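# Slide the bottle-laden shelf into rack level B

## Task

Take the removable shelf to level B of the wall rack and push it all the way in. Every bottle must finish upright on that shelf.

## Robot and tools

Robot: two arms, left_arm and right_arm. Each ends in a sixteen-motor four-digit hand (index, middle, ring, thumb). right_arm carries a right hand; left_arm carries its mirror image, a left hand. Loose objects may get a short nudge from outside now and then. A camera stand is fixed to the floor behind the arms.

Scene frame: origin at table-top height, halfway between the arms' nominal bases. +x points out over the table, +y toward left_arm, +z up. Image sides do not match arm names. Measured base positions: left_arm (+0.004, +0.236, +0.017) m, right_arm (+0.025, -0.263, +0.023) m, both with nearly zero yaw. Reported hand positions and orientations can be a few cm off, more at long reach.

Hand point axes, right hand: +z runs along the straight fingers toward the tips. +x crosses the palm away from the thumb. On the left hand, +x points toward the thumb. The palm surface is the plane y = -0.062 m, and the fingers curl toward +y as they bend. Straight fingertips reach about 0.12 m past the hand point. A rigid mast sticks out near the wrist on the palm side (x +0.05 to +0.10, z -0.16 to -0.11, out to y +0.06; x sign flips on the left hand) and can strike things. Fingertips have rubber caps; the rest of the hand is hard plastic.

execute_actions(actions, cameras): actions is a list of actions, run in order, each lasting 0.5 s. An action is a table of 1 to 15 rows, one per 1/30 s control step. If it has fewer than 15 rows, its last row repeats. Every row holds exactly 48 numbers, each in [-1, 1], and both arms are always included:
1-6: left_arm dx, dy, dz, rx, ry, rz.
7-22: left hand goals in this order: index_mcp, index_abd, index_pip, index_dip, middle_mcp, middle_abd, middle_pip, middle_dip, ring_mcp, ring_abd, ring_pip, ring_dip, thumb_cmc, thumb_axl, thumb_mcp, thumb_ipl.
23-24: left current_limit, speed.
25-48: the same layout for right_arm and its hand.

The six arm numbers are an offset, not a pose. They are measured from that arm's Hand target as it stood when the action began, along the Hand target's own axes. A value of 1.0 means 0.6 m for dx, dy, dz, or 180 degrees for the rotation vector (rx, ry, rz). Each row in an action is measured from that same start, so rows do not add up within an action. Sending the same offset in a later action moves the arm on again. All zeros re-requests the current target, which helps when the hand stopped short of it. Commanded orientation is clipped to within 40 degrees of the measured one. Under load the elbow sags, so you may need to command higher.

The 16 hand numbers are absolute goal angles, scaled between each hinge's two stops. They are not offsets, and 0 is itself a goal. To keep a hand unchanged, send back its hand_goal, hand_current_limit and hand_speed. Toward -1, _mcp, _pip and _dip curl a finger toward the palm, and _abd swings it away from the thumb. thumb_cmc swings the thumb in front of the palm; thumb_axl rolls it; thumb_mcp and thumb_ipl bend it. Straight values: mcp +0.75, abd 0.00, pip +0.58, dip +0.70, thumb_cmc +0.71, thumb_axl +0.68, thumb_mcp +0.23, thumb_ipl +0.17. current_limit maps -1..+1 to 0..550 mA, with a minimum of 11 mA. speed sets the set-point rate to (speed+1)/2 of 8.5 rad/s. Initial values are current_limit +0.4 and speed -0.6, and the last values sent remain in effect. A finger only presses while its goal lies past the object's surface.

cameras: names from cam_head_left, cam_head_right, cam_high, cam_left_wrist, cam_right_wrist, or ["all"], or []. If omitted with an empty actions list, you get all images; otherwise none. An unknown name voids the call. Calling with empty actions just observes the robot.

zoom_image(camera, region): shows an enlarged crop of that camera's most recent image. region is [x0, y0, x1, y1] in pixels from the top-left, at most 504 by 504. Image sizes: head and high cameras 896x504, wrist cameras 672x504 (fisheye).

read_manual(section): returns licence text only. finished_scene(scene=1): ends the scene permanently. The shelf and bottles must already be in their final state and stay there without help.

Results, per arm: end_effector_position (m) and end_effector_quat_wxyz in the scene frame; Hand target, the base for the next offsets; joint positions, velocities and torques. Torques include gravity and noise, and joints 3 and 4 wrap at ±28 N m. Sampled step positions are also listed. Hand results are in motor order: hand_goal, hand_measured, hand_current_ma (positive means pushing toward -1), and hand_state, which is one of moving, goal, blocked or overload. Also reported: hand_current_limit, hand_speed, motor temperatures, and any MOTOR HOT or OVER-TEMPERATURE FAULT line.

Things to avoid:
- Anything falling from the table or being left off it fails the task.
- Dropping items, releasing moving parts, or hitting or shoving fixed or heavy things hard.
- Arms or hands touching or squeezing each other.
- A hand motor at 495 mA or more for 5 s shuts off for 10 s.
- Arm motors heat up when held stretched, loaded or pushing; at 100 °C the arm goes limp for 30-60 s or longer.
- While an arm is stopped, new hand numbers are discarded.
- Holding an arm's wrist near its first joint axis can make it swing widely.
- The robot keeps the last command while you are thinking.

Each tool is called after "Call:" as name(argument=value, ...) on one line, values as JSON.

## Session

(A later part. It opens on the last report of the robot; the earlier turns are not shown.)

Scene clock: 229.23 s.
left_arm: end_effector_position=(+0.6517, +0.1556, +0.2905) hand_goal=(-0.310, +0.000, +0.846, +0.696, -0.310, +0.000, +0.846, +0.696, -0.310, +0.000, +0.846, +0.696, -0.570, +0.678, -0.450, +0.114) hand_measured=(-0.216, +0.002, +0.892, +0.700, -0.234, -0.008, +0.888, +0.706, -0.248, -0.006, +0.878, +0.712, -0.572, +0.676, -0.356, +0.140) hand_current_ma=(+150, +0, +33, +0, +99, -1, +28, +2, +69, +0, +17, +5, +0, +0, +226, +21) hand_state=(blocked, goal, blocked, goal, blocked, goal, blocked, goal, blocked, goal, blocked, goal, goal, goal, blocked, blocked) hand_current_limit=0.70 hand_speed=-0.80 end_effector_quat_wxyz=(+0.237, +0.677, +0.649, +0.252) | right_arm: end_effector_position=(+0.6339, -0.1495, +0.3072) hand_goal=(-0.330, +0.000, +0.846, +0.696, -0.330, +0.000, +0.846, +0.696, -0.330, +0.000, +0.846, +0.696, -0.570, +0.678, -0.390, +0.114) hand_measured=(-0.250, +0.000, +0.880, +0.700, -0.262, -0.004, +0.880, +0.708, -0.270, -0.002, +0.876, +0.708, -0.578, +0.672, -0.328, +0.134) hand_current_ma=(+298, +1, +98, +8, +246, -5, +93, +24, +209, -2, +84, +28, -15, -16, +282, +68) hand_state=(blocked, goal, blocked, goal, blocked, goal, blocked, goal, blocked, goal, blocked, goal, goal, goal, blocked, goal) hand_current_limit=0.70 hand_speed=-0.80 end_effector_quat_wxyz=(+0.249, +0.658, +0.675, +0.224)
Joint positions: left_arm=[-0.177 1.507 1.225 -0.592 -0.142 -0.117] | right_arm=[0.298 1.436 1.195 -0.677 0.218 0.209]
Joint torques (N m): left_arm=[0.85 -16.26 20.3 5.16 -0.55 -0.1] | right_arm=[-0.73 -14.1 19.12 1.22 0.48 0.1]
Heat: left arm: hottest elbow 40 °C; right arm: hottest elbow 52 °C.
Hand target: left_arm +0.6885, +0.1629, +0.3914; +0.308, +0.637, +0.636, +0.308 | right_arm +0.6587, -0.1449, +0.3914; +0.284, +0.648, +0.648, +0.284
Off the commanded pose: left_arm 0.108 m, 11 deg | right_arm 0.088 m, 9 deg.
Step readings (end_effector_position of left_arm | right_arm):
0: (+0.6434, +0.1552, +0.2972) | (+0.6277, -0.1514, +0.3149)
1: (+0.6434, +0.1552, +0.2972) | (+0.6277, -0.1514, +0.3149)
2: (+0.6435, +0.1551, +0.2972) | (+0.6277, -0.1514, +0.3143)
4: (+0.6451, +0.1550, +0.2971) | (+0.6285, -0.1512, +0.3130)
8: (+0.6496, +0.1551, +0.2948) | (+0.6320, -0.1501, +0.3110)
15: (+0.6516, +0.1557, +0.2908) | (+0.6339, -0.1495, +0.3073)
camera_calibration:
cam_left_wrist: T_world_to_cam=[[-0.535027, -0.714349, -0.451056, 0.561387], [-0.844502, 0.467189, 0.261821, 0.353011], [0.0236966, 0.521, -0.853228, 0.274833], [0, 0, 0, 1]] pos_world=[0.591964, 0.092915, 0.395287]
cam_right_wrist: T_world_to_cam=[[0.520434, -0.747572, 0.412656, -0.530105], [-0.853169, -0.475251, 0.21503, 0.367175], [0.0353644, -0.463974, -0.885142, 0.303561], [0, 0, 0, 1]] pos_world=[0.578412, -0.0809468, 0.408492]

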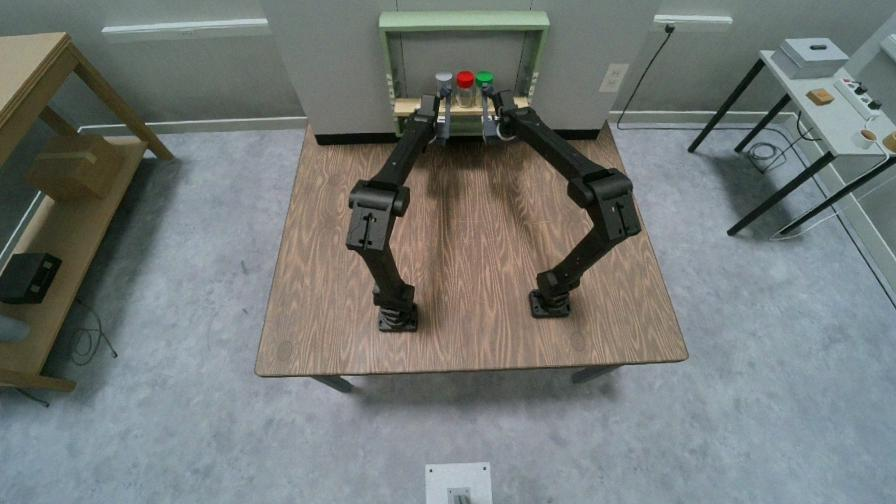

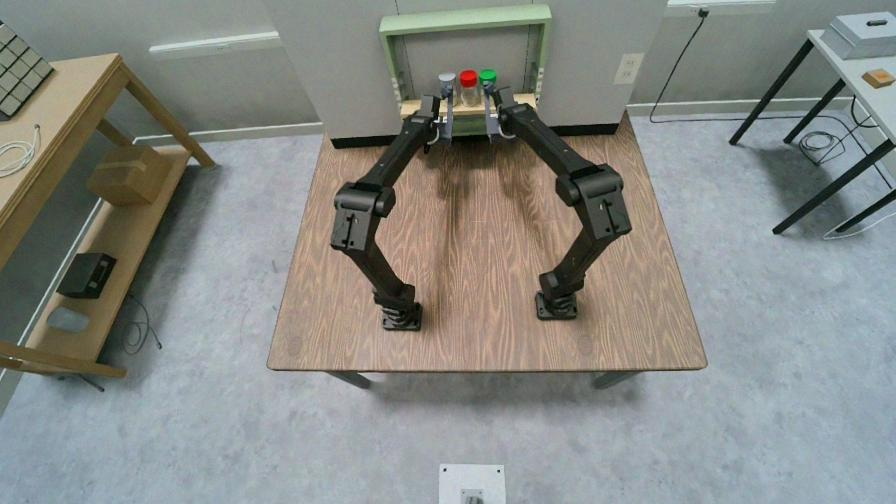

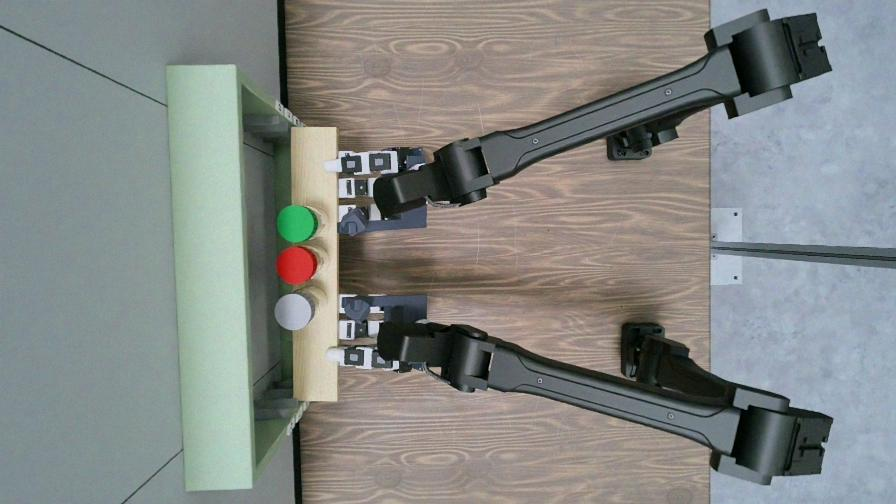

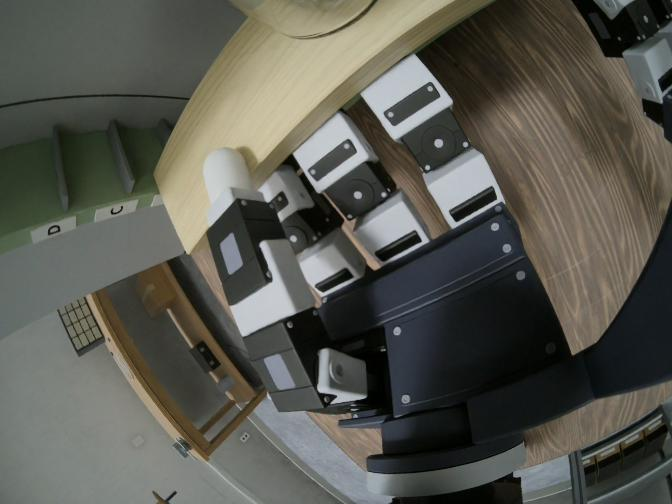

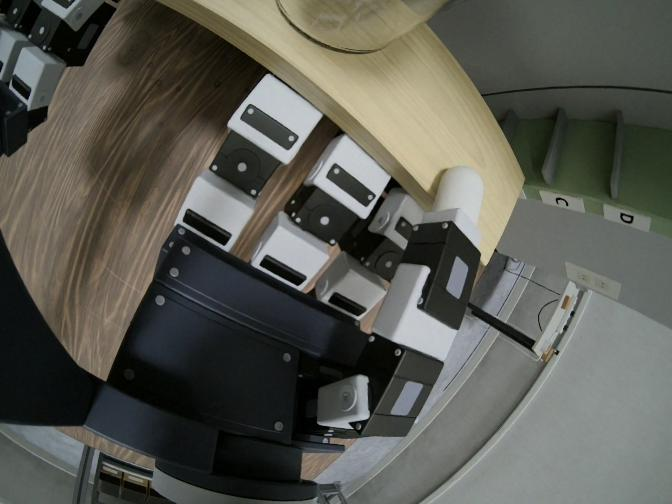

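Call:
execute_actions(actions=[[[0,0.0052,-0.0041,0,0,0,-0.31,0,0.845,0.696,-0.31,0,0.845,0.696,-0.31,0,0.845,0.696,-0.571,0.678,-0.45,0.114,0.7,-0.8,0,0.0138,0.0077,0,0,0,-0.33,0,0.845,0.696,-0.33,0,0.845,0.696,-0.33,0,0.845,0.696,-0.571,0.678,-0.39,0.114,0.7,-0.8]]])

Scene clock: 231.70 s.
left_arm: end_effector_position=(+0.6555, +0.1568, +0.2969) hand_goal=(-0.310, +0.000, +0.846, +0.696, -0.310, +0.000, +0.846, +0.696, -0.310, +0.000, +0.846, +0.696, -0.570, +0.678, -0.450, +0.114) hand_measured=(-0.216, +0.002, +0.892, +0.700, -0.234, -0.006, +0.888, +0.706, -0.248, -0.004, +0.878, +0.712, -0.572, +0.676, -0.356, +0.140) hand_current_ma=(+150, +0, +33, +0, +99, -1, +28, +2, +69, +0, +17, +5, +0, +0, +226, +21) hand_state=(blocked, goal, blocked, goal, blocked, goal, blocked, goal, blocked, goal, blocked, goal, goal, goal, blocked, blocked) hand_current_limit=0.70 hand_speed=-0.80 end_effector_quat_wxyz=(+0.241, +0.674, +0.649, +0.256) | right_arm: end_effector_position=(+0.6402, -0.1477, +0.3129) hand_goal=(-0.330, +0.000, +0.846, +0.696, -0.330, +0.000, +0.846, +0.696, -0.330, +0.000, +0.846, +0.696, -0.570, +0.678, -0.390, +0.114) hand_measured=(-0.250, +0.002, +0.880, +0.700, -0.262, -0.002, +0.880, +0.708, -0.270, -0.002, +0.876, +0.708, -0.576, +0.672, -0.328, +0.134) hand_current_ma=(+298, +2, +98, +8, +246, -3, +93, +24, +208, -2, +84, +28, -11, -15, +282, +68) hand_state=(blocked, goal, blocked, goal, blocked, goal, blocked, goal, blocked, goal, blocked, goal, goal, goal, blocked, goal) hand_current_limit=0.70 hand_speed=-0.80 end_effector_quat_wxyz=(+0.250, +0.657, +0.674, +0.226)
Joint positions: left_arm=[-0.174 1.51 1.238 -0.592 -0.142 -0.117] | right_arm=[0.297 1.448 1.221 -0.686 0.216 0.209]
Joint torques (N m): left_arm=[0.5 -16.38 20.05 4.7 -0.55 -0.09] | right_arm=[-1.03 -13.74 19.49 1.31 0.42 0.07]
Heat: left arm: hottest elbow 40 °C; right arm: hottest elbow 52 °C.
Hand target: left_arm +0.6885, +0.1630, +0.3958; +0.308, +0.637, +0.636, +0.308 | right_arm +0.6678, -0.1449, +0.3943; +0.284, +0.648, +0.647, +0.284
Off the commanded pose: left_arm 0.104 m, 11 deg | right_arm 0.086 m, 8 deg.
Step readings (end_effector_position of left_arm | right_arm):
0: (+0.6517, +0.1556, +0.2905) | (+0.6339, -0.1495, +0.3072)
1: (+0.6517, +0.1556, +0.2905) | (+0.6340, -0.1495, +0.3072)
2: (+0.6517, +0.1556, +0.2905) | (+0.6343, -0.1494, +0.3076)
4: (+0.6522, +0.1557, +0.2916) | (+0.6351, -0.1491, +0.3083)
8: (+0.6536, +0.1568, +0.2943) | (+0.6380, -0.1479, +0.3110)
15: (+0.6552, +0.1568, +0.2969) | (+0.6397, -0.1476, +0.3133)

Call:
execute_actions(actions=[[[-0.0017,0.007,0.0115,0,0,0,-0.31,0,0.845,0.696,-0.31,0,0.845,0.696,-0.31,0,0.845,0.696,-0.571,0.678,-0.45,0.114,0.7,-0.8,-0.0017,0.011,0.0193,0,0,0,-0.33,0,0.845,0.696,-0.33,0,0.845,0.696,-0.33,0,0.845,0.696,-0.571,0.678,-0.39,0.114,0.7,-0.8]]])

Scene clock: 233.07 s.
left_arm: end_effector_position=(+0.6638, +0.1563, +0.2932) hand_goal=(-0.310, +0.000, +0.846, +0.696, -0.310, +0.000, +0.846, +0.696, -0.310, +0.000, +0.846, +0.696, -0.570, +0.678, -0.450, +0.114) hand_measured=(-0.216, +0.002, +0.892, +0.700, -0.234, -0.006, +0.888, +0.708, -0.246, -0.002, +0.878, +0.712, -0.572, +0.676, -0.356, +0.140) hand_current_ma=(+150, +0, +32, +0, +99, +0, +28, +2, +72, +0, +17, +5, +0, +0, +226, +21) hand_state=(blocked, goal, blocked, goal, blocked, goal, blocked, goal, blocked, goal, blocked, goal, goal, goal, blocked, blocked) hand_current_limit=0.70 hand_speed=-0.80 end_effector_quat_wxyz=(+0.239, +0.674, +0.650, +0.255) | right_arm: end_effector_position=(+0.6514, -0.1494, +0.3086) hand_goal=(-0.330, +0.000, +0.846, +0.696, -0.330, +0.000, +0.846, +0.696, -0.330, +0.000, +0.846, +0.696, -0.570, +0.678, -0.390, +0.114) hand_measured=(-0.250, +0.004, +0.880, +0.700, -0.262, -0.002, +0.880, +0.708, -0.272, -0.002, +0.876, +0.708, -0.574, +0.674, -0.328, +0.134) hand_current_ma=(+298, +4, +98, +6, +246, -2, +93, +24, +203, -2, +84, +27, -7, -10, +282, +68) hand_state=(blocked, goal, blocked, goal, blocked, goal, blocked, goal, blocked, goal, blocked, goal, goal, goal, blocked, goal) hand_current_limit=0.70 hand_speed=-0.80 end_effector_quat_wxyz=(+0.247, +0.660, +0.673, +0.224)
Joint positions: left_arm=[-0.173 1.534 1.259 -0.592 -0.143 -0.117] | right_arm=[0.288 1.479 1.246 -0.686 0.21 0.208]
Joint torques (N m): left_arm=[0.56 -17.08 20.07 4.75 -0.49 -0.09] | right_arm=[-0.79 -13.92 19.29 1.55 0.37 0.02]
Heat: left arm: hottest elbow 40 °C; right arm: hottest elbow 52 °C.
Hand target: left_arm +0.6965, +0.1620, +0.3946; +0.308, +0.637, +0.636, +0.308 | right_arm +0.6807, -0.1460, +0.3914; +0.284, +0.648, +0.647, +0.284
Off the commanded pose: left_arm 0.107 m, 11 deg | right_arm 0.088 m, 9 deg.
Step readings (end_effector_position of left_arm | right_arm):
0: (+0.6555, +0.1567, +0.2966) | (+0.6402, -0.1477, +0.3129)
1: (+0.6555, +0.1567, +0.2966) | (+0.6402, -0.1477, +0.3131)
2: (+0.6558, +0.1567, +0.2968) | (+0.6407, -0.1480, +0.3130)
4: (+0.6573, +0.1564, +0.2969) | (+0.6432, -0.1492, +0.3128)
8: (+0.6618, +0.1561, +0.2961) | (+0.6492, -0.1495, +0.3116)
15: (+0.6638, +0.1563, +0.2932) | (+0.6514, -0.1494, +0.3086)

Call:
execute_actions(actions=[[[0,0.0137,0.0147,0,0,0,-0.31,0,0.845,0.696,-0.31,0,0.845,0.696,-0.31,0,0.845,0.696,-0.571,0.678,-0.45,0.114,0.7,-0.8,0,0.0135,0.0171,0,0,0,-0.33,0,0.845,0.696,-0.33,0,0.845,0.696,-0.33,0,0.845,0.696,-0.571,0.678,-0.39,0.114,0.7,-0.8]]], cameras=["all"])

Call:
zoom_image(camera="cam_high", region=[240, 90, 380, 230])

Call:
zoom_image(camera="cam_high", region=[240, 310, 380, 450])

Call:
zoom_image(camera="cam_left_wrist", region=[100, 60, 240, 200])

Call:
zoom_image(camera="cam_right_wrist", region=[440, 60, 580, 200])

Scene clock: 234.90 s.
left_arm: end_effector_position=(+0.6758, +0.1564, +0.2933) hand_goal=(-0.310, +0.000, +0.846, +0.696, -0.310, +0.000, +0.846, +0.696, -0.310, +0.000, +0.846, +0.696, -0.570, +0.678, -0.450, +0.114) hand_measured=(-0.216, +0.002, +0.892, +0.700, -0.234, -0.006, +0.888, +0.708, -0.246, -0.002, +0.878, +0.712, -0.572, +0.676, -0.356, +0.140) hand_current_ma=(+150, +0, +32, +0, +99, +0, +28, +2, +72, +0, +17, +5, +0, +0, +226, +21) hand_state=(blocked, goal, blocked, goal, blocked, goal, blocked, goal, blocked, goal, blocked, goal, goal, goal, blocked, blocked) hand_current_limit=0.70 hand_speed=-0.80 end_effector_quat_wxyz=(+0.240, +0.673, +0.651, +0.256) | right_arm: end_effector_position=(+0.6644, -0.1490, +0.3084) hand_goal=(-0.330, +0.000, +0.846, +0.696, -0.330, +0.000, +0.846, +0.696, -0.330, +0.000, +0.846, +0.696, -0.570, +0.678, -0.390, +0.114) hand_measured=(-0.250, +0.004, +0.880, +0.700, -0.262, -0.002, +0.880, +0.708, -0.272, -0.002, +0.876, +0.708, -0.574, +0.674, -0.328, +0.134) hand_current_ma=(+298, +5, +98, +6, +246, -2, +93, +24, +203, -2, +84, +26, -6, -8, +282, +68) hand_state=(blocked, goal, blocked, goal, blocked, goal, blocked, goal, blocked, goal, blocked, goal, goal, goal, blocked, goal) hand_current_limit=0.70 hand_speed=-0.80 end_effector_quat_wxyz=(+0.247, +0.660, +0.673, +0.225)
Joint positions: left_arm=[-0.169 1.564 1.291 -0.592 -0.143 -0.117] | right_arm=[0.281 1.511 1.28 -0.686 0.205 0.203]
Joint torques (N m): left_arm=[0.5 -17.67 20.36 4.52 -0.35 -0.04] | right_arm=[-0.91 -14.33 19.22 1.62 0.39 0.01]
Heat: left arm: hottest elbow 41 °C; right arm: hottest elbow 52 °C.
Hand target: left_arm +0.7085, +0.1620, +0.3954; +0.308, +0.637, +0.636, +0.308 | right_arm +0.6938, -0.1458, +0.3902; +0.284, +0.648, +0.648, +0.284
Off the commanded pose: left_arm 0.108 m, 11 deg | right_arm 0.087 m, 9 deg.
Step readings (end_effector_position of left_arm | right_arm):
0: (+0.6638, +0.1563, +0.2932) | (+0.6514, -0.1494, +0.3086)
1: (+0.6639, +0.1562, +0.2935) | (+0.6515, -0.1494, +0.3086)
2: (+0.6641, +0.1562, +0.2934) | (+0.6521, -0.1496, +0.3088)
4: (+0.6665, +0.1562, +0.2938) | (+0.6544, -0.1499, +0.3092)
8: (+0.6727, +0.1562, +0.2947) | (+0.6612, -0.1495, +0.3098)
15: (+0.6758, +0.1564, +0.2935) | (+0.6643, -0.1490, +0.3085)
camera_calibration:
cam_left_wrist: T_world_to_cam=[[-0.524205, -0.719757, -0.455148, 0.570809], [-0.851151, 0.460034, 0.252807, 0.380608], [0.0274237, 0.519923, -0.853773, 0.273962], [0, 0, 0, 1]] pos_world=[0.615662, 0.0933124, 0.397484]
cam_right_wrist: T_world_to_cam=[[0.517586, -0.7525, 0.407244, -0.543228], [-0.855056, -0.472336, 0.213957, 0.395179], [0.031353, -0.458958, -0.887905, 0.308046], [0, 0, 0, 1]] pos_world=[0.609409, -0.0807421, 0.41019]

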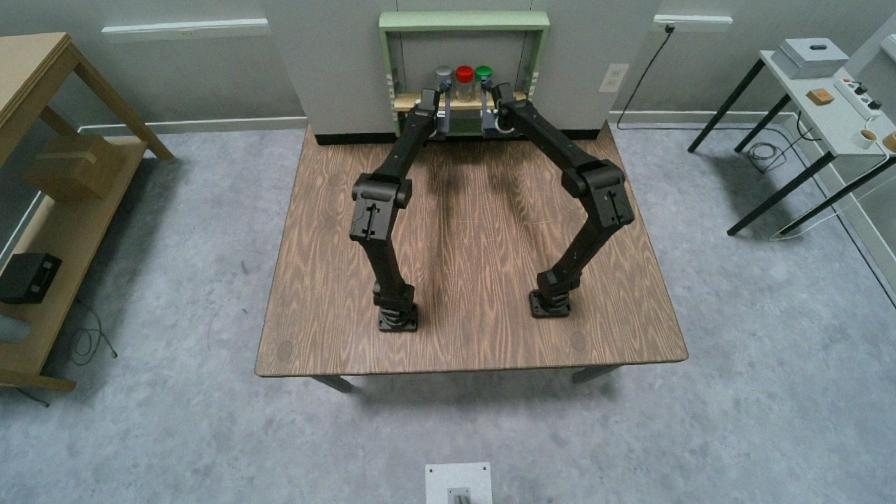

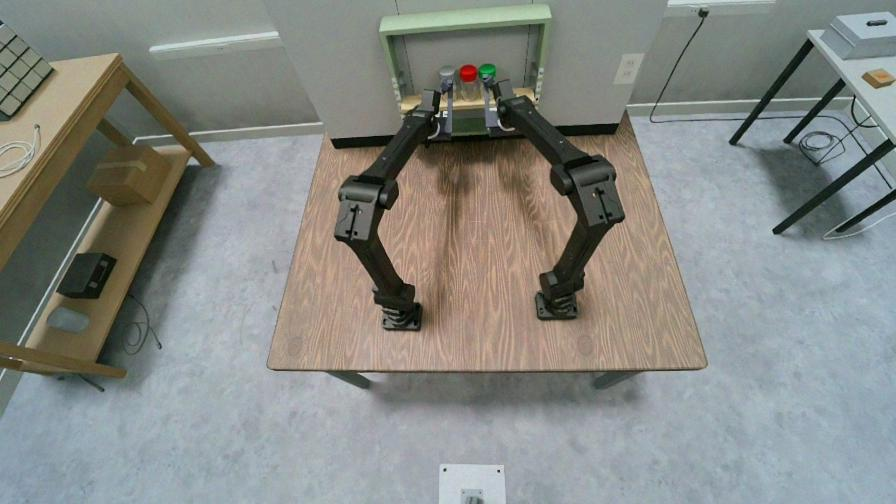

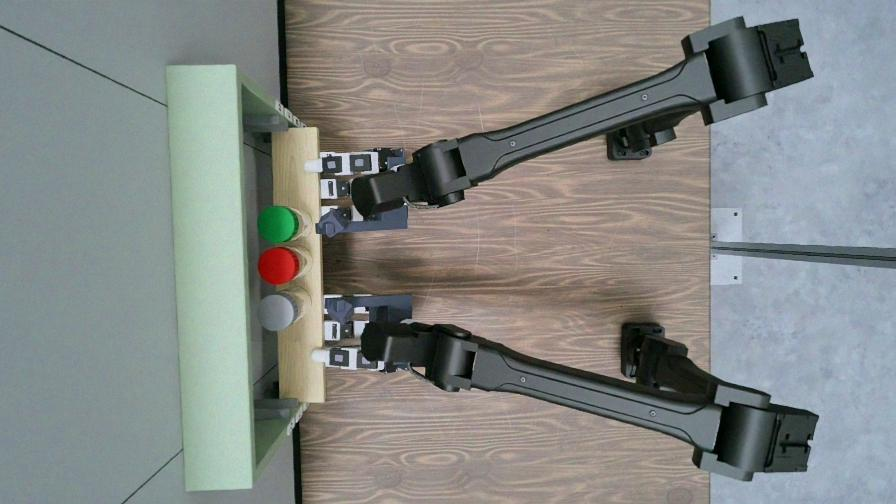

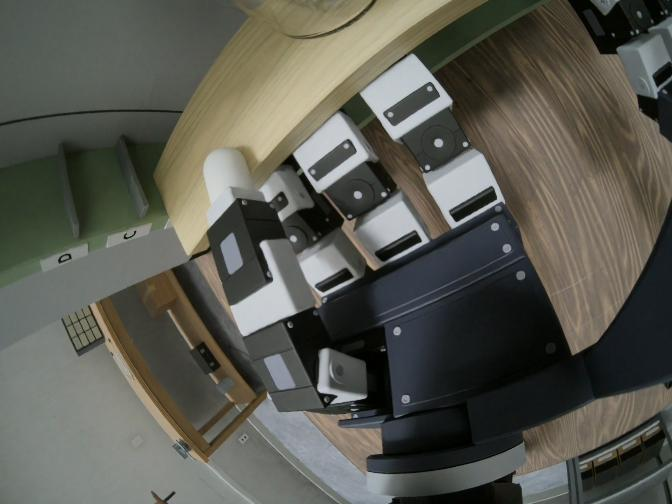

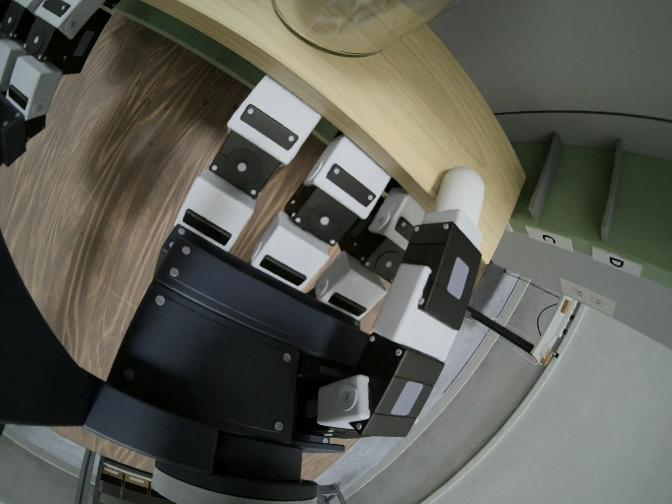

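Scaled by 3.600.

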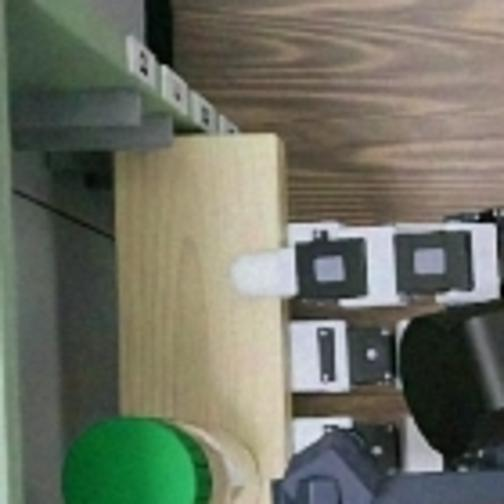

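Scaled by 3.600.

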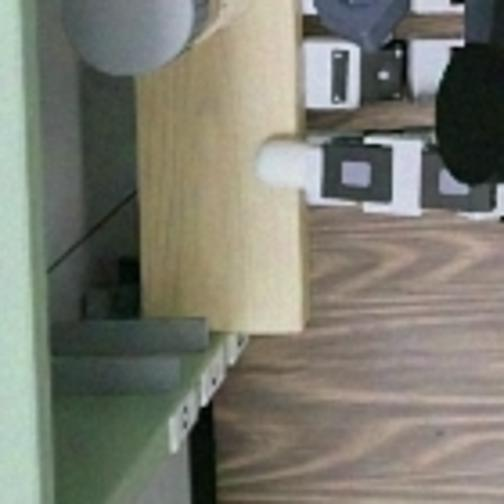

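Scaled by 3.600 from the camera's 672x504 image, which has a finer 960x720 frame.

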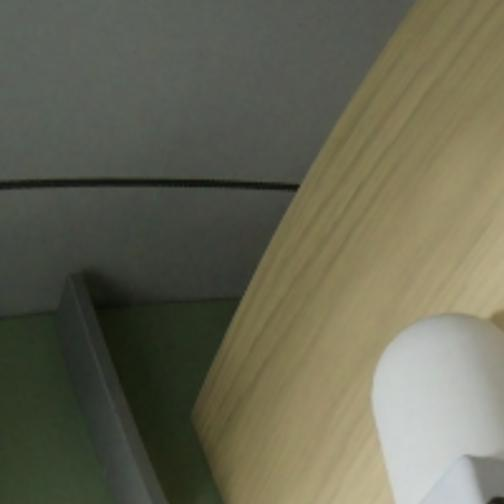

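Scaled by 3.600 from the camera's 672x504 image, which has a finer 960x720 frame.

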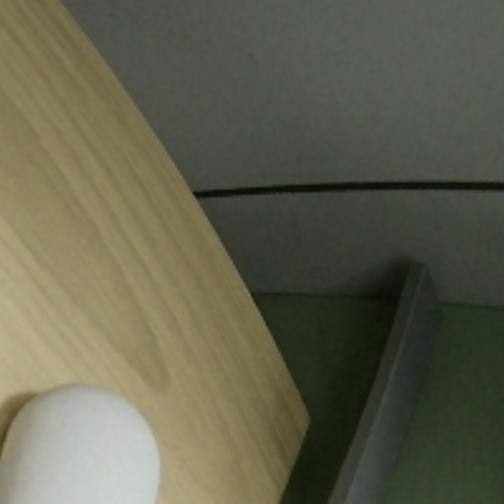

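Call:
execute_actions(actions=[[[0,0.0124,0.0157,0,0,0,-0.31,0,0.845,0.696,-0.31,0,0.845,0.696,-0.31,0,0.845,0.696,-0.571,0.678,-0.45,0.114,0.7,-0.8,0,0.0135,0.0147,0,0,0,-0.33,0,0.845,0.696,-0.33,0,0.845,0.696,-0.33,0,0.845,0.696,-0.571,0.678,-0.39,0.114,0.7,-0.8]]])

Scene clock: 236.43 s.
left_arm: end_effector_position=(+0.6884, +0.1563, +0.2925) hand_goal=(-0.310, +0.000, +0.846, +0.696, -0.310, +0.000, +0.846, +0.696, -0.310, +0.000, +0.846, +0.696, -0.570, +0.678, -0.450, +0.114) hand_measured=(-0.216, +0.002, +0.892, +0.700, -0.234, -0.006, +0.888, +0.708, -0.246, -0.002, +0.878, +0.712, -0.572, +0.676, -0.356, +0.140) hand_current_ma=(+150, +0, +32, +0, +99, +0, +28, +2, +73, +0, +17, +5, +0, +0, +226, +21) hand_state=(blocked, goal, blocked, goal, blocked, goal, blocked, goal, blocked, goal, blocked, goal, goal, goal, blocked, blocked) hand_current_limit=0.70 hand_speed=-0.80 end_effector_quat_wxyz=(+0.241, +0.671, +0.652, +0.257) | right_arm: end_effector_position=(+0.6771, -0.1486, +0.3082) hand_goal=(-0.330, +0.000, +0.846, +0.696, -0.330, +0.000, +0.846, +0.696, -0.330, +0.000, +0.846, +0.696, -0.570, +0.678, -0.390, +0.114) hand_measured=(-0.250, +0.004, +0.880, +0.700, -0.262, -0.002, +0.880, +0.708, -0.272, -0.002, +0.876, +0.708, -0.574, +0.674, -0.328, +0.134) hand_current_ma=(+298, +5, +98, +6, +246, -2, +93, +24, +203, -2, +84, +26, -6, -8, +282, +68) hand_state=(blocked, goal, blocked, goal, blocked, goal, blocked, goal, blocked, goal, blocked, goal, goal, goal, blocked, goal) hand_current_limit=0.70 hand_speed=-0.80 end_effector_quat_wxyz=(+0.247, +0.660, +0.673, +0.225)
Joint positions: left_arm=[-0.165 1.595 1.325 -0.592 -0.141 -0.116] | right_arm=[0.274 1.542 1.314 -0.686 0.2 0.197]
Joint torques (N m): left_arm=[0.62 -18.32 20.44 4.34 -0.32 -0.04] | right_arm=[-0.91 -14.86 19.21 1.5 0.36 0.03]
Heat: left arm: hottest elbow 41 °C; right arm: hottest elbow 52 °C.
Hand target: left_arm +0.7205, +0.1617, +0.3954; +0.308, +0.637, +0.636, +0.308 | right_arm +0.7058, -0.1460, +0.3903; +0.284, +0.648, +0.647, +0.284
Off the commanded pose: left_arm 0.108 m, 11 deg | right_arm 0.087 m, 9 deg.
Step readings (end_effector_position of left_arm | right_arm):
0: (+0.6758, +0.1564, +0.2933) | (+0.6644, -0.1490, +0.3084)
1: (+0.6759, +0.1563, +0.2935) | (+0.6645, -0.1492, +0.3087)
2: (+0.6763, +0.1562, +0.2936) | (+0.6650, -0.1493, +0.3086)
4: (+0.6788, +0.1564, +0.2939) | (+0.6675, -0.1499, +0.3092)
8: (+0.6852, +0.1566, +0.2944) | (+0.6741, -0.1491, +0.3099)
15: (+0.6883, +0.1564, +0.2925) | (+0.6770, -0.1484, +0.3082)

Call:
execute_actions(actions=[[[0,0.0124,0.0157,0,0,0,-0.31,0,0.845,0.696,-0.31,0,0.845,0.696,-0.31,0,0.845,0.696,-0.571,0.678,-0.45,0.114,0.7,-0.8,0,0.0139,0.0153,0,0,0,-0.33,0,0.845,0.696,-0.33,0,0.845,0.696,-0.33,0,0.845,0.696,-0.571,0.678,-0.39,0.114,0.7,-0.8]]], cameras=["all"])

Call:
zoom_image(camera="cam_high", region=[230, 90, 370, 230])

Call:
zoom_image(camera="cam_high", region=[230, 310, 370, 450])

Call:
zoom_image(camera="cam_head_right", region=[380, 20, 560, 150])

Call:
zoom_image(camera="cam_right_wrist", region=[400, 60, 580, 240])

Call:
zoom_image(camera="cam_left_wrist", region=[100, 60, 280, 240])

Scene clock: 237.77 s.
left_arm: end_effector_position=(+0.7014, +0.1566, +0.2920) hand_goal=(-0.310, +0.000, +0.846, +0.696, -0.310, +0.000, +0.846, +0.696, -0.310, +0.000, +0.846, +0.696, -0.570, +0.678, -0.450, +0.114) hand_measured=(-0.216, +0.002, +0.890, +0.700, -0.234, -0.006, +0.888, +0.708, -0.246, -0.002, +0.878, +0.712, -0.572, +0.676, -0.356, +0.140) hand_current_ma=(+150, +0, +32, +0, +99, +0, +28, +2, +73, +0, +17, +5, +0, +0, +226, +21) hand_state=(blocked, goal, blocked, goal, blocked, goal, blocked, goal, blocked, goal, blocked, goal, goal, goal, blocked, blocked) hand_current_limit=0.70 hand_speed=-0.80 end_effector_quat_wxyz=(+0.242, +0.670, +0.652, +0.258) | right_arm: end_effector_position=(+0.6904, -0.1480, +0.3080) hand_goal=(-0.330, +0.000, +0.846, +0.696, -0.330, +0.000, +0.846, +0.696, -0.330, +0.000, +0.846, +0.696, -0.570, +0.678, -0.390, +0.114) hand_measured=(-0.250, +0.004, +0.880, +0.700, -0.262, -0.002, +0.880, +0.708, -0.272, -0.002, +0.876, +0.708, -0.574, +0.674, -0.328, +0.134) hand_current_ma=(+298, +5, +98, +6, +246, -2, +93, +24, +203, -2, +84, +26, -6, -8, +282, +68) hand_state=(blocked, goal, blocked, goal, blocked, goal, blocked, goal, blocked, goal, blocked, goal, goal, goal, blocked, goal) hand_current_limit=0.70 hand_speed=-0.80 end_effector_quat_wxyz=(+0.248, +0.659, +0.673, +0.227)
Joint positions: left_arm=[-0.16 1.627 1.361 -0.592 -0.138 -0.114] | right_arm=[0.267 1.574 1.349 -0.686 0.196 0.191]
Joint torques (N m): left_arm=[0.62 -18.61 20.48 4.1 -0.27 -0.03] | right_arm=[-1.03 -15.56 19.28 1.37 0.34 0.03]
Motor temperatures (°C): left_arm=[29 34 41 31 29 30] | right_arm=[32 31 53 28 32 27]
Heat: left arm: hottest elbow 41 °C; right arm: hottest elbow 53 °C.
Hand target: left_arm +0.7325, +0.1619, +0.3956; +0.308, +0.637, +0.636, +0.308 | right_arm +0.7182, -0.1460, +0.3903; +0.284, +0.648, +0.648, +0.284
Off the commanded pose: left_arm 0.108 m, 10 deg | right_arm 0.087 m, 8 deg.
Step readings (end_effector_position of left_arm | right_arm):
0: (+0.6884, +0.1563, +0.2925) | (+0.6771, -0.1486, +0.3082)
1: (+0.6885, +0.1565, +0.2927) | (+0.6773, -0.1486, +0.3082)
2: (+0.6889, +0.1564, +0.2926) | (+0.6777, -0.1487, +0.3083)
4: (+0.6913, +0.1566, +0.2933) | (+0.6804, -0.1493, +0.3089)
8: (+0.6980, +0.1567, +0.2940) | (+0.6870, -0.1485, +0.3098)
15: (+0.7012, +0.1567, +0.2923) | (+0.6901, -0.1479, +0.3080)
camera_calibration:
cam_left_wrist: T_world_to_cam=[[-0.518812, -0.722978, -0.45622, 0.580814], [-0.854355, 0.457329, 0.246834, 0.406861], [0.0301872, 0.517835, -0.854948, 0.270811], [0, 0, 0, 1]] pos_world=[0.640762, 0.0936107, 0.396081]
cam_right_wrist: T_world_to_cam=[[0.516955, -0.752501, 0.408044, -0.555676], [-0.855294, -0.473582, 0.210219, 0.419093], [0.035052, -0.457672, -0.88843, 0.305093], [0, 0, 0, 1]] pos_world=[0.635014, -0.0800396, 0.409692]

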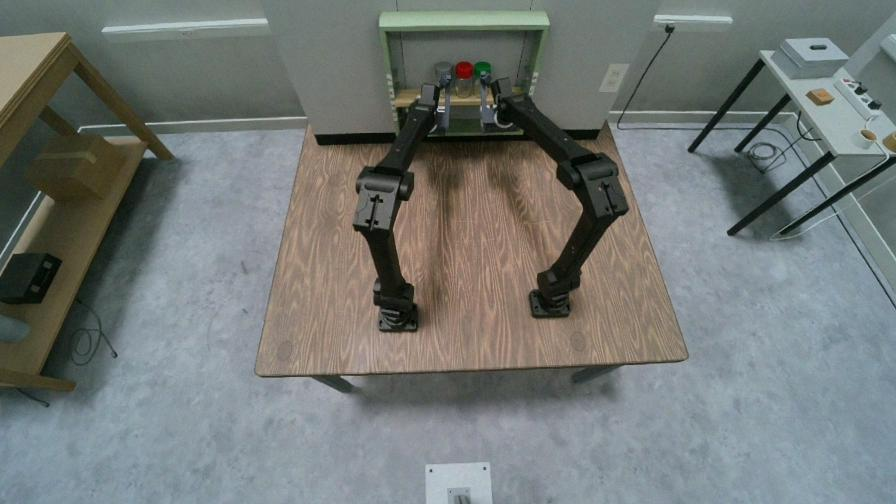

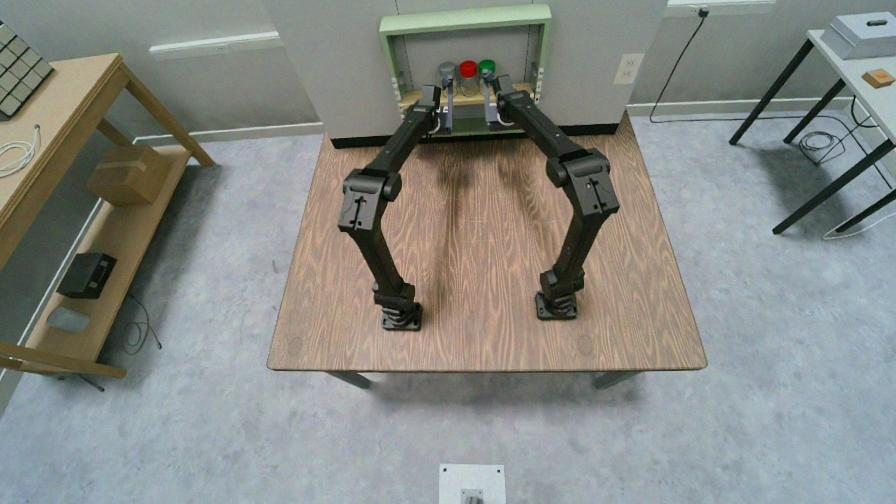

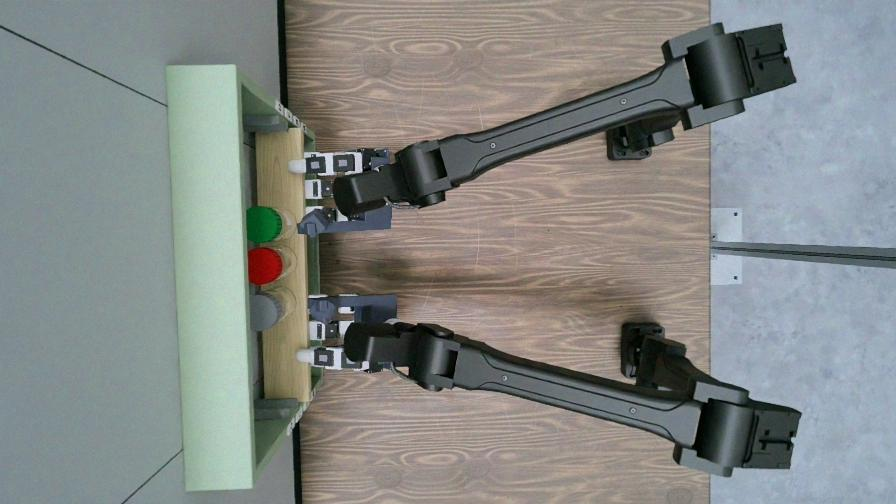

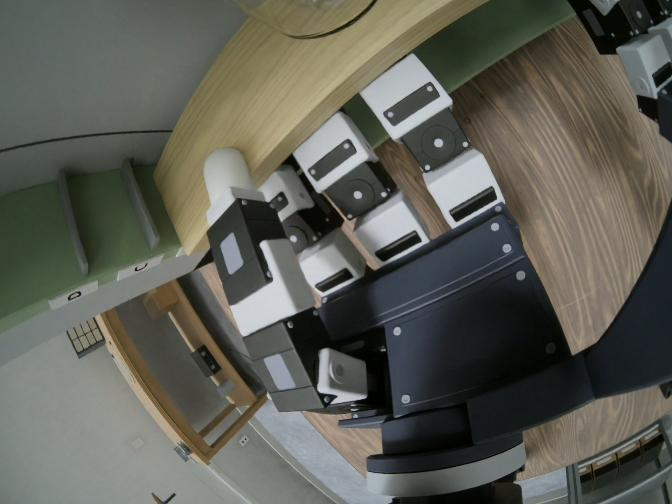

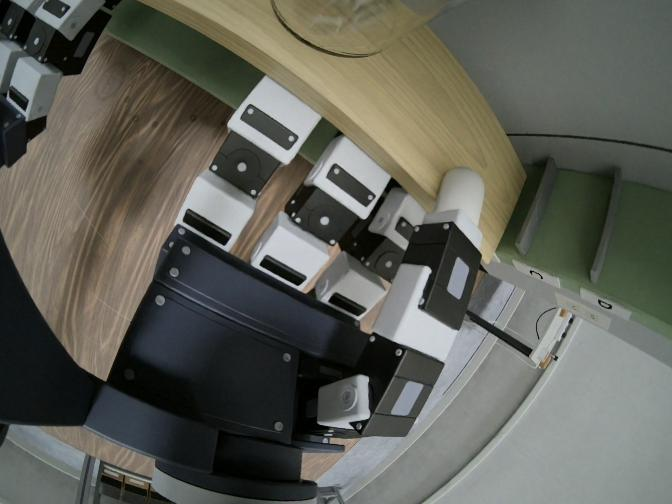

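Scaled by 3.600.

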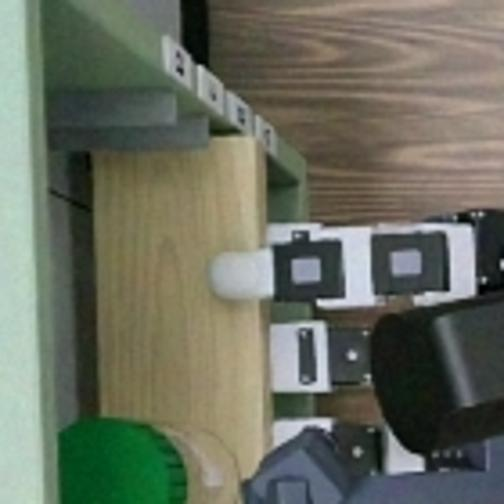

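Scaled by 3.600.

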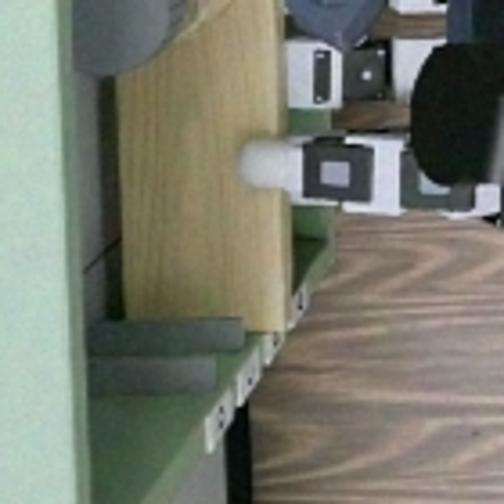

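Scaled by 2.800.

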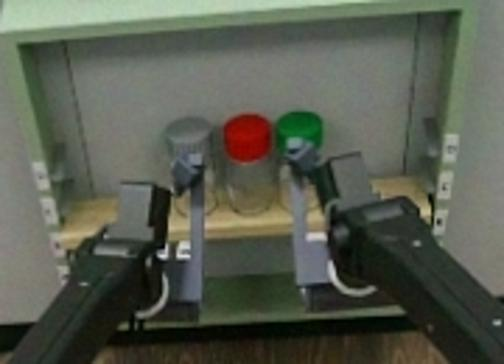

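Scaled by 2.800 from the camera's 672x504 image, which has a finer 960x720 frame.

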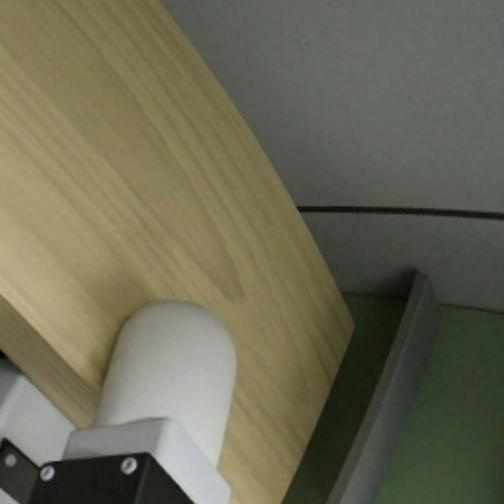

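Scaled by 2.800 from the camera's 672x504 image, which has a finer 960x720 frame.

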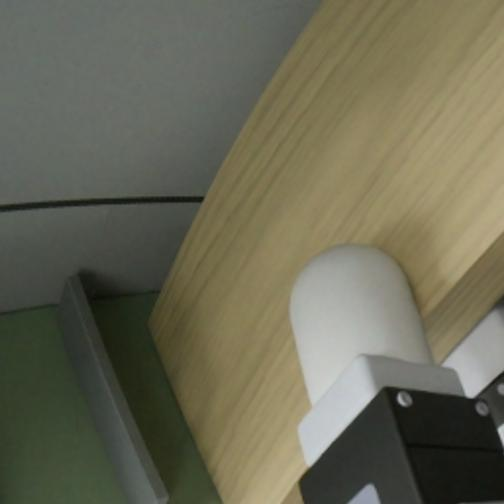

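Call:
execute_actions(actions=[[[0,0.0062,0.0079,0,0,0,-0.31,0,0.845,0.696,-0.31,0,0.845,0.696,-0.31,0,0.845,0.696,-0.571,0.678,-0.45,0.114,0.7,-0.8,0,0.0073,0.0078,0,0,0,-0.33,0,0.845,0.696,-0.33,0,0.845,0.696,-0.33,0,0.845,0.696,-0.571,0.678,-0.39,0.114,0.7,-0.8]]])

Scene clock: 239.13 s.
left_arm: end_effector_position=(+0.7081, +0.1566, +0.2923) hand_goal=(-0.310, +0.000, +0.846, +0.696, -0.310, +0.000, +0.846, +0.696, -0.310, +0.000, +0.846, +0.696, -0.570, +0.678, -0.450, +0.114) hand_measured=(-0.216, +0.002, +0.890, +0.700, -0.234, -0.006, +0.888, +0.708, -0.246, -0.002, +0.878, +0.712, -0.572, +0.676, -0.356, +0.140) hand_current_ma=(+150, +0, +32, +0, +99, +0, +28, +2, +73, +0, +17, +5, +0, +0, +226, +21) hand_state=(blocked, goal, blocked, goal, blocked, goal, blocked, goal, blocked, goal, blocked, goal, goal, goal, blocked, blocked) hand_current_limit=0.70 hand_speed=-0.80 end_effector_quat_wxyz=(+0.243, +0.670, +0.652, +0.259) | right_arm: end_effector_position=(+0.6972, -0.1480, +0.3086) hand_goal=(-0.330, +0.000, +0.846, +0.696, -0.330, +0.000, +0.846, +0.696, -0.330, +0.000, +0.846, +0.696, -0.570, +0.678, -0.390, +0.114) hand_measured=(-0.250, +0.004, +0.880, +0.700, -0.262, -0.002, +0.880, +0.706, -0.272, -0.002, +0.876, +0.708, -0.574, +0.674, -0.328, +0.134) hand_current_ma=(+298, +5, +98, +6, +246, -2, +93, +23, +203, -2, +84, +26, -6, -8, +282, +68) hand_state=(blocked, goal, blocked, goal, blocked, goal, blocked, goal, blocked, goal, blocked, goal, goal, goal, blocked, goal) hand_current_limit=0.70 hand_speed=-0.80 end_effector_quat_wxyz=(+0.248, +0.659, +0.672, +0.227)
Joint positions: left_arm=[-0.157 1.643 1.38 -0.592 -0.137 -0.112] | right_arm=[0.264 1.589 1.368 -0.686 0.194 0.188]
Joint torques (N m): left_arm=[0.44 -18.96 20.48 4.01 -0.26 -0.03] | right_arm=[-1.14 -15.62 19.3 1.33 0.31 0.02]
Heat: left arm: hottest elbow 41 °C; right arm: hottest elbow 53 °C.
Hand target: left_arm +0.7386, +0.1618, +0.3955; +0.308, +0.637, +0.636, +0.308 | right_arm +0.7245, -0.1459, +0.3903; +0.284, +0.648, +0.647, +0.284
Off the commanded pose: left_arm 0.108 m, 10 deg | right_arm 0.086 m, 8 deg.
Step readings (end_effector_position of left_arm | right_arm):
0: (+0.7014, +0.1566, +0.2920) | (+0.6904, -0.1480, +0.3080)
1: (+0.7014, +0.1566, +0.2920) | (+0.6904, -0.1480, +0.3080)
2: (+0.7016, +0.1565, +0.2922) | (+0.6907, -0.1482, +0.3082)
4: (+0.7028, +0.1565, +0.2924) | (+0.6920, -0.1483, +0.3084)
8: (+0.7062, +0.1566, +0.2928) | (+0.6954, -0.1480, +0.3089)
15: (+0.7080, +0.1567, +0.2924) | (+0.6971, -0.1480, +0.3083)

Call:
execute_actions(actions=[[[0,0.0031,0.0039,0,0,0,-0.31,0,0.845,0.696,-0.31,0,0.845,0.696,-0.31,0,0.845,0.696,-0.571,0.678,-0.45,0.114,0.7,-0.8,0,0.0037,0.0039,0,0,0,-0.33,0,0.845,0.696,-0.33,0,0.845,0.696,-0.33,0,0.845,0.696,-0.571,0.678,-0.39,0.114,0.7,-0.8]]], cameras=["cam_high","cam_left_wrist","cam_right_wrist"])

Call:
zoom_image(camera="cam_high", region=[230, 90, 370, 230])

Call:
zoom_image(camera="cam_high", region=[230, 310, 370, 450])

Call:
zoom_image(camera="cam_right_wrist", region=[440, 130, 600, 300])

Call:
zoom_image(camera="cam_left_wrist", region=[120, 130, 260, 300])

Scene clock: 240.80 s.
left_arm: end_effector_position=(+0.7115, +0.1567, +0.2924) hand_goal=(-0.310, +0.000, +0.846, +0.696, -0.310, +0.000, +0.846, +0.696, -0.310, +0.000, +0.846, +0.696, -0.570, +0.678, -0.450, +0.114) hand_measured=(-0.216, +0.002, +0.890, +0.700, -0.234, -0.006, +0.888, +0.708, -0.246, -0.002, +0.878, +0.712, -0.572, +0.676, -0.356, +0.140) hand_current_ma=(+150, +0, +32, +0, +99, +0, +28, +2, +73, +0, +17, +5, +0, +0, +226, +21) hand_state=(blocked, goal, blocked, goal, blocked, goal, blocked, goal, blocked, goal, blocked, goal, goal, goal, blocked, blocked) hand_current_limit=0.70 hand_speed=-0.80 end_effector_quat_wxyz=(+0.244, +0.669, +0.652, +0.259) | right_arm: end_effector_position=(+0.7007, -0.1480, +0.3085) hand_goal=(-0.330, +0.000, +0.846, +0.696, -0.330, +0.000, +0.846, +0.696, -0.330, +0.000, +0.846, +0.696, -0.570, +0.678, -0.390, +0.114) hand_measured=(-0.250, +0.004, +0.880, +0.700, -0.262, -0.002, +0.880, +0.706, -0.272, -0.002, +0.876, +0.708, -0.574, +0.674, -0.328, +0.134) hand_current_ma=(+298, +5, +98, +6, +246, -2, +93, +23, +203, -2, +84, +26, -5, -7, +282, +68) hand_state=(blocked, goal, blocked, goal, blocked, goal, blocked, goal, blocked, goal, blocked, goal, goal, goal, blocked, goal) hand_current_limit=0.70 hand_speed=-0.80 end_effector_quat_wxyz=(+0.249, +0.659, +0.672, +0.228)
Joint positions: left_arm=[-0.156 1.651 1.389 -0.592 -0.136 -0.112] | right_arm=[0.262 1.598 1.377 -0.686 0.193 0.187]
Joint torques (N m): left_arm=[0.44 -19.14 20.52 3.92 -0.26 -0.02] | right_arm=[-0.97 -15.62 19.26 1.32 0.3 0.02]
Heat: left arm: hottest elbow 41 °C; right arm: hottest elbow 53 °C.
Hand target: left_arm +0.7416, +0.1618, +0.3957; +0.308, +0.637, +0.636, +0.308 | right_arm +0.7278, -0.1460, +0.3903; +0.284, +0.648, +0.647, +0.284
Off the commanded pose: left_arm 0.108 m, 10 deg | right_arm 0.086 m, 8 deg.
Step readings (end_effector_position of left_arm | right_arm):
0: (+0.7081, +0.1566, +0.2923) | (+0.6972, -0.1480, +0.3086)
1: (+0.7081, +0.1566, +0.2923) | (+0.6972, -0.1480, +0.3086)
2: (+0.7081, +0.1566, +0.2923) | (+0.6974, -0.1481, +0.3085)
4: (+0.7088, +0.1567, +0.2924) | (+0.6980, -0.1479, +0.3086)
8: (+0.7106, +0.1567, +0.2924) | (+0.6998, -0.1481, +0.3087)
15: (+0.7114, +0.1568, +0.2925) | (+0.7007, -0.1480, +0.3085)
camera_calibration:
cam_left_wrist: T_world_to_cam=[[-0.516356, -0.723851, -0.45762, 0.5851], [-0.855723, 0.456943, 0.242777, 0.417674], [0.0333716, 0.516955, -0.855362, 0.268808], [0, 0, 0, 1]] pos_world=[0.650563, 0.0937102, 0.396279]
cam_right_wrist: T_world_to_cam=[[0.515454, -0.752952, 0.409109, -0.560539], [-0.856081, -0.47356, 0.207041, 0.429245], [0.0378455, -0.456951, -0.888687, 0.303419], [0, 0, 0, 1]] pos_world=[0.644918, -0.0801387, 0.410094]
Images, in order (width x height): cam_high 896x504, cam_left_wrist 672x504, cam_right_wrist 672x504.

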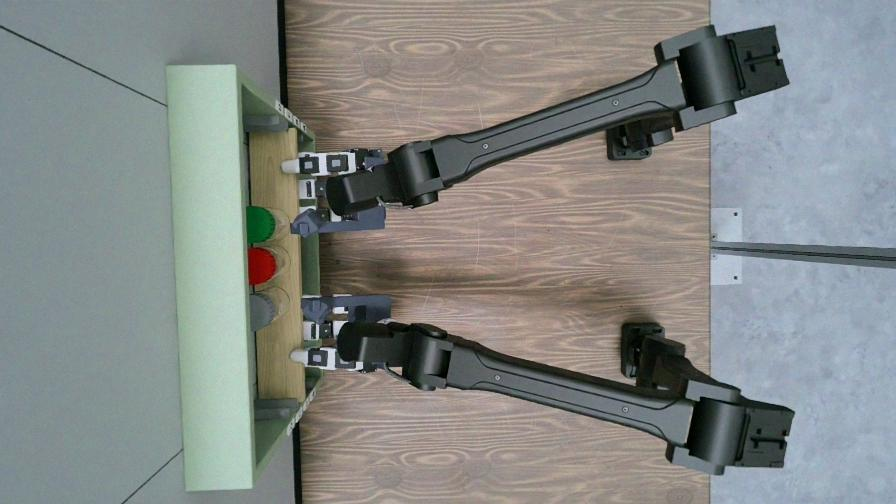

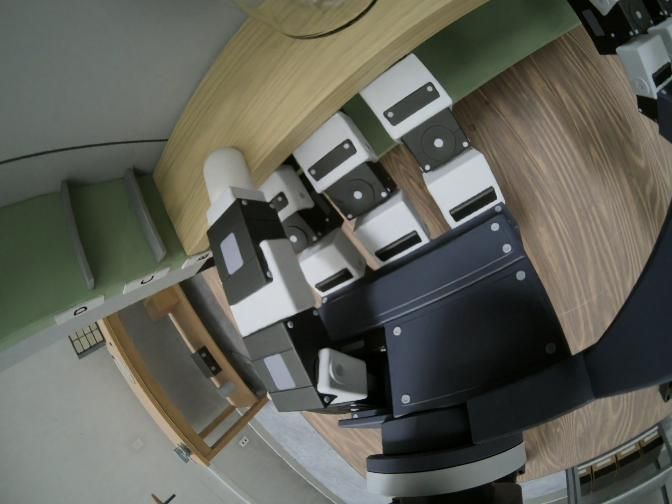

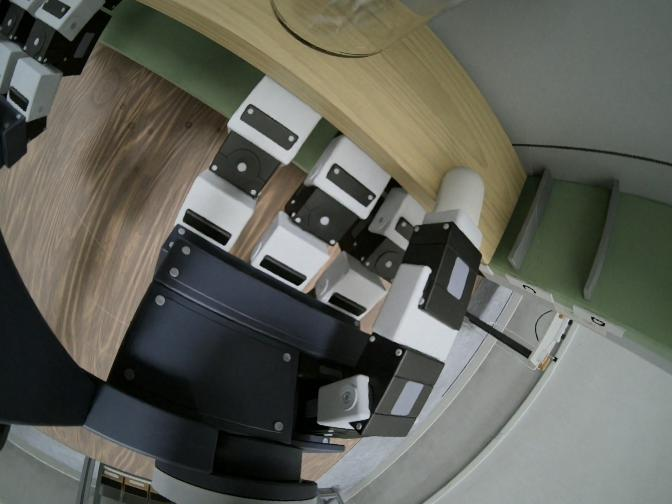

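Scaled by 3.600.

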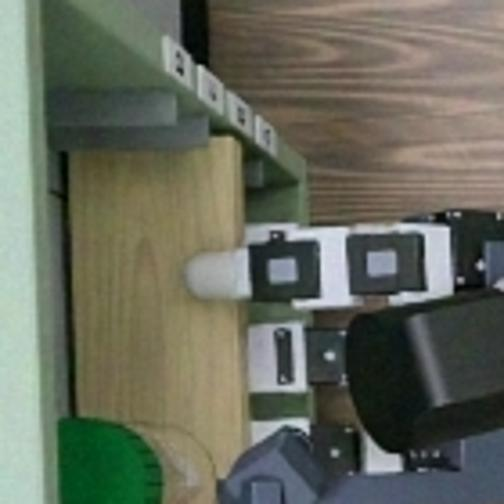

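Scaled by 3.600.

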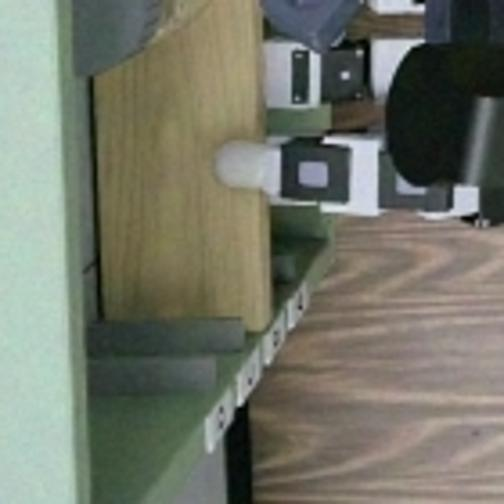

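Scaled by 2.965 from the camera's 672x504 image, which has a finer 960x720 frame.

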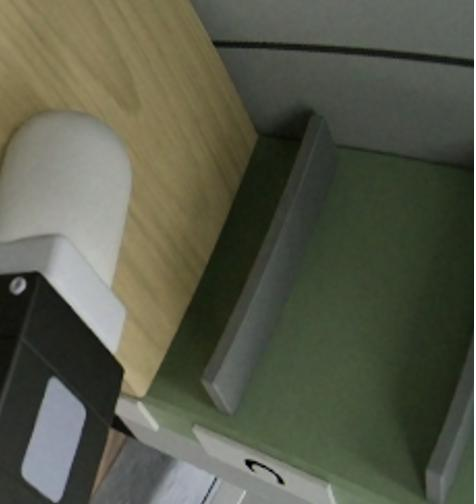

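Scaled by 2.965 from the camera's 672x504 image, which has a finer 960x720 frame.

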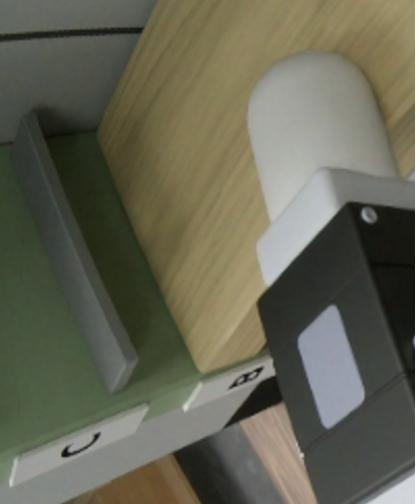

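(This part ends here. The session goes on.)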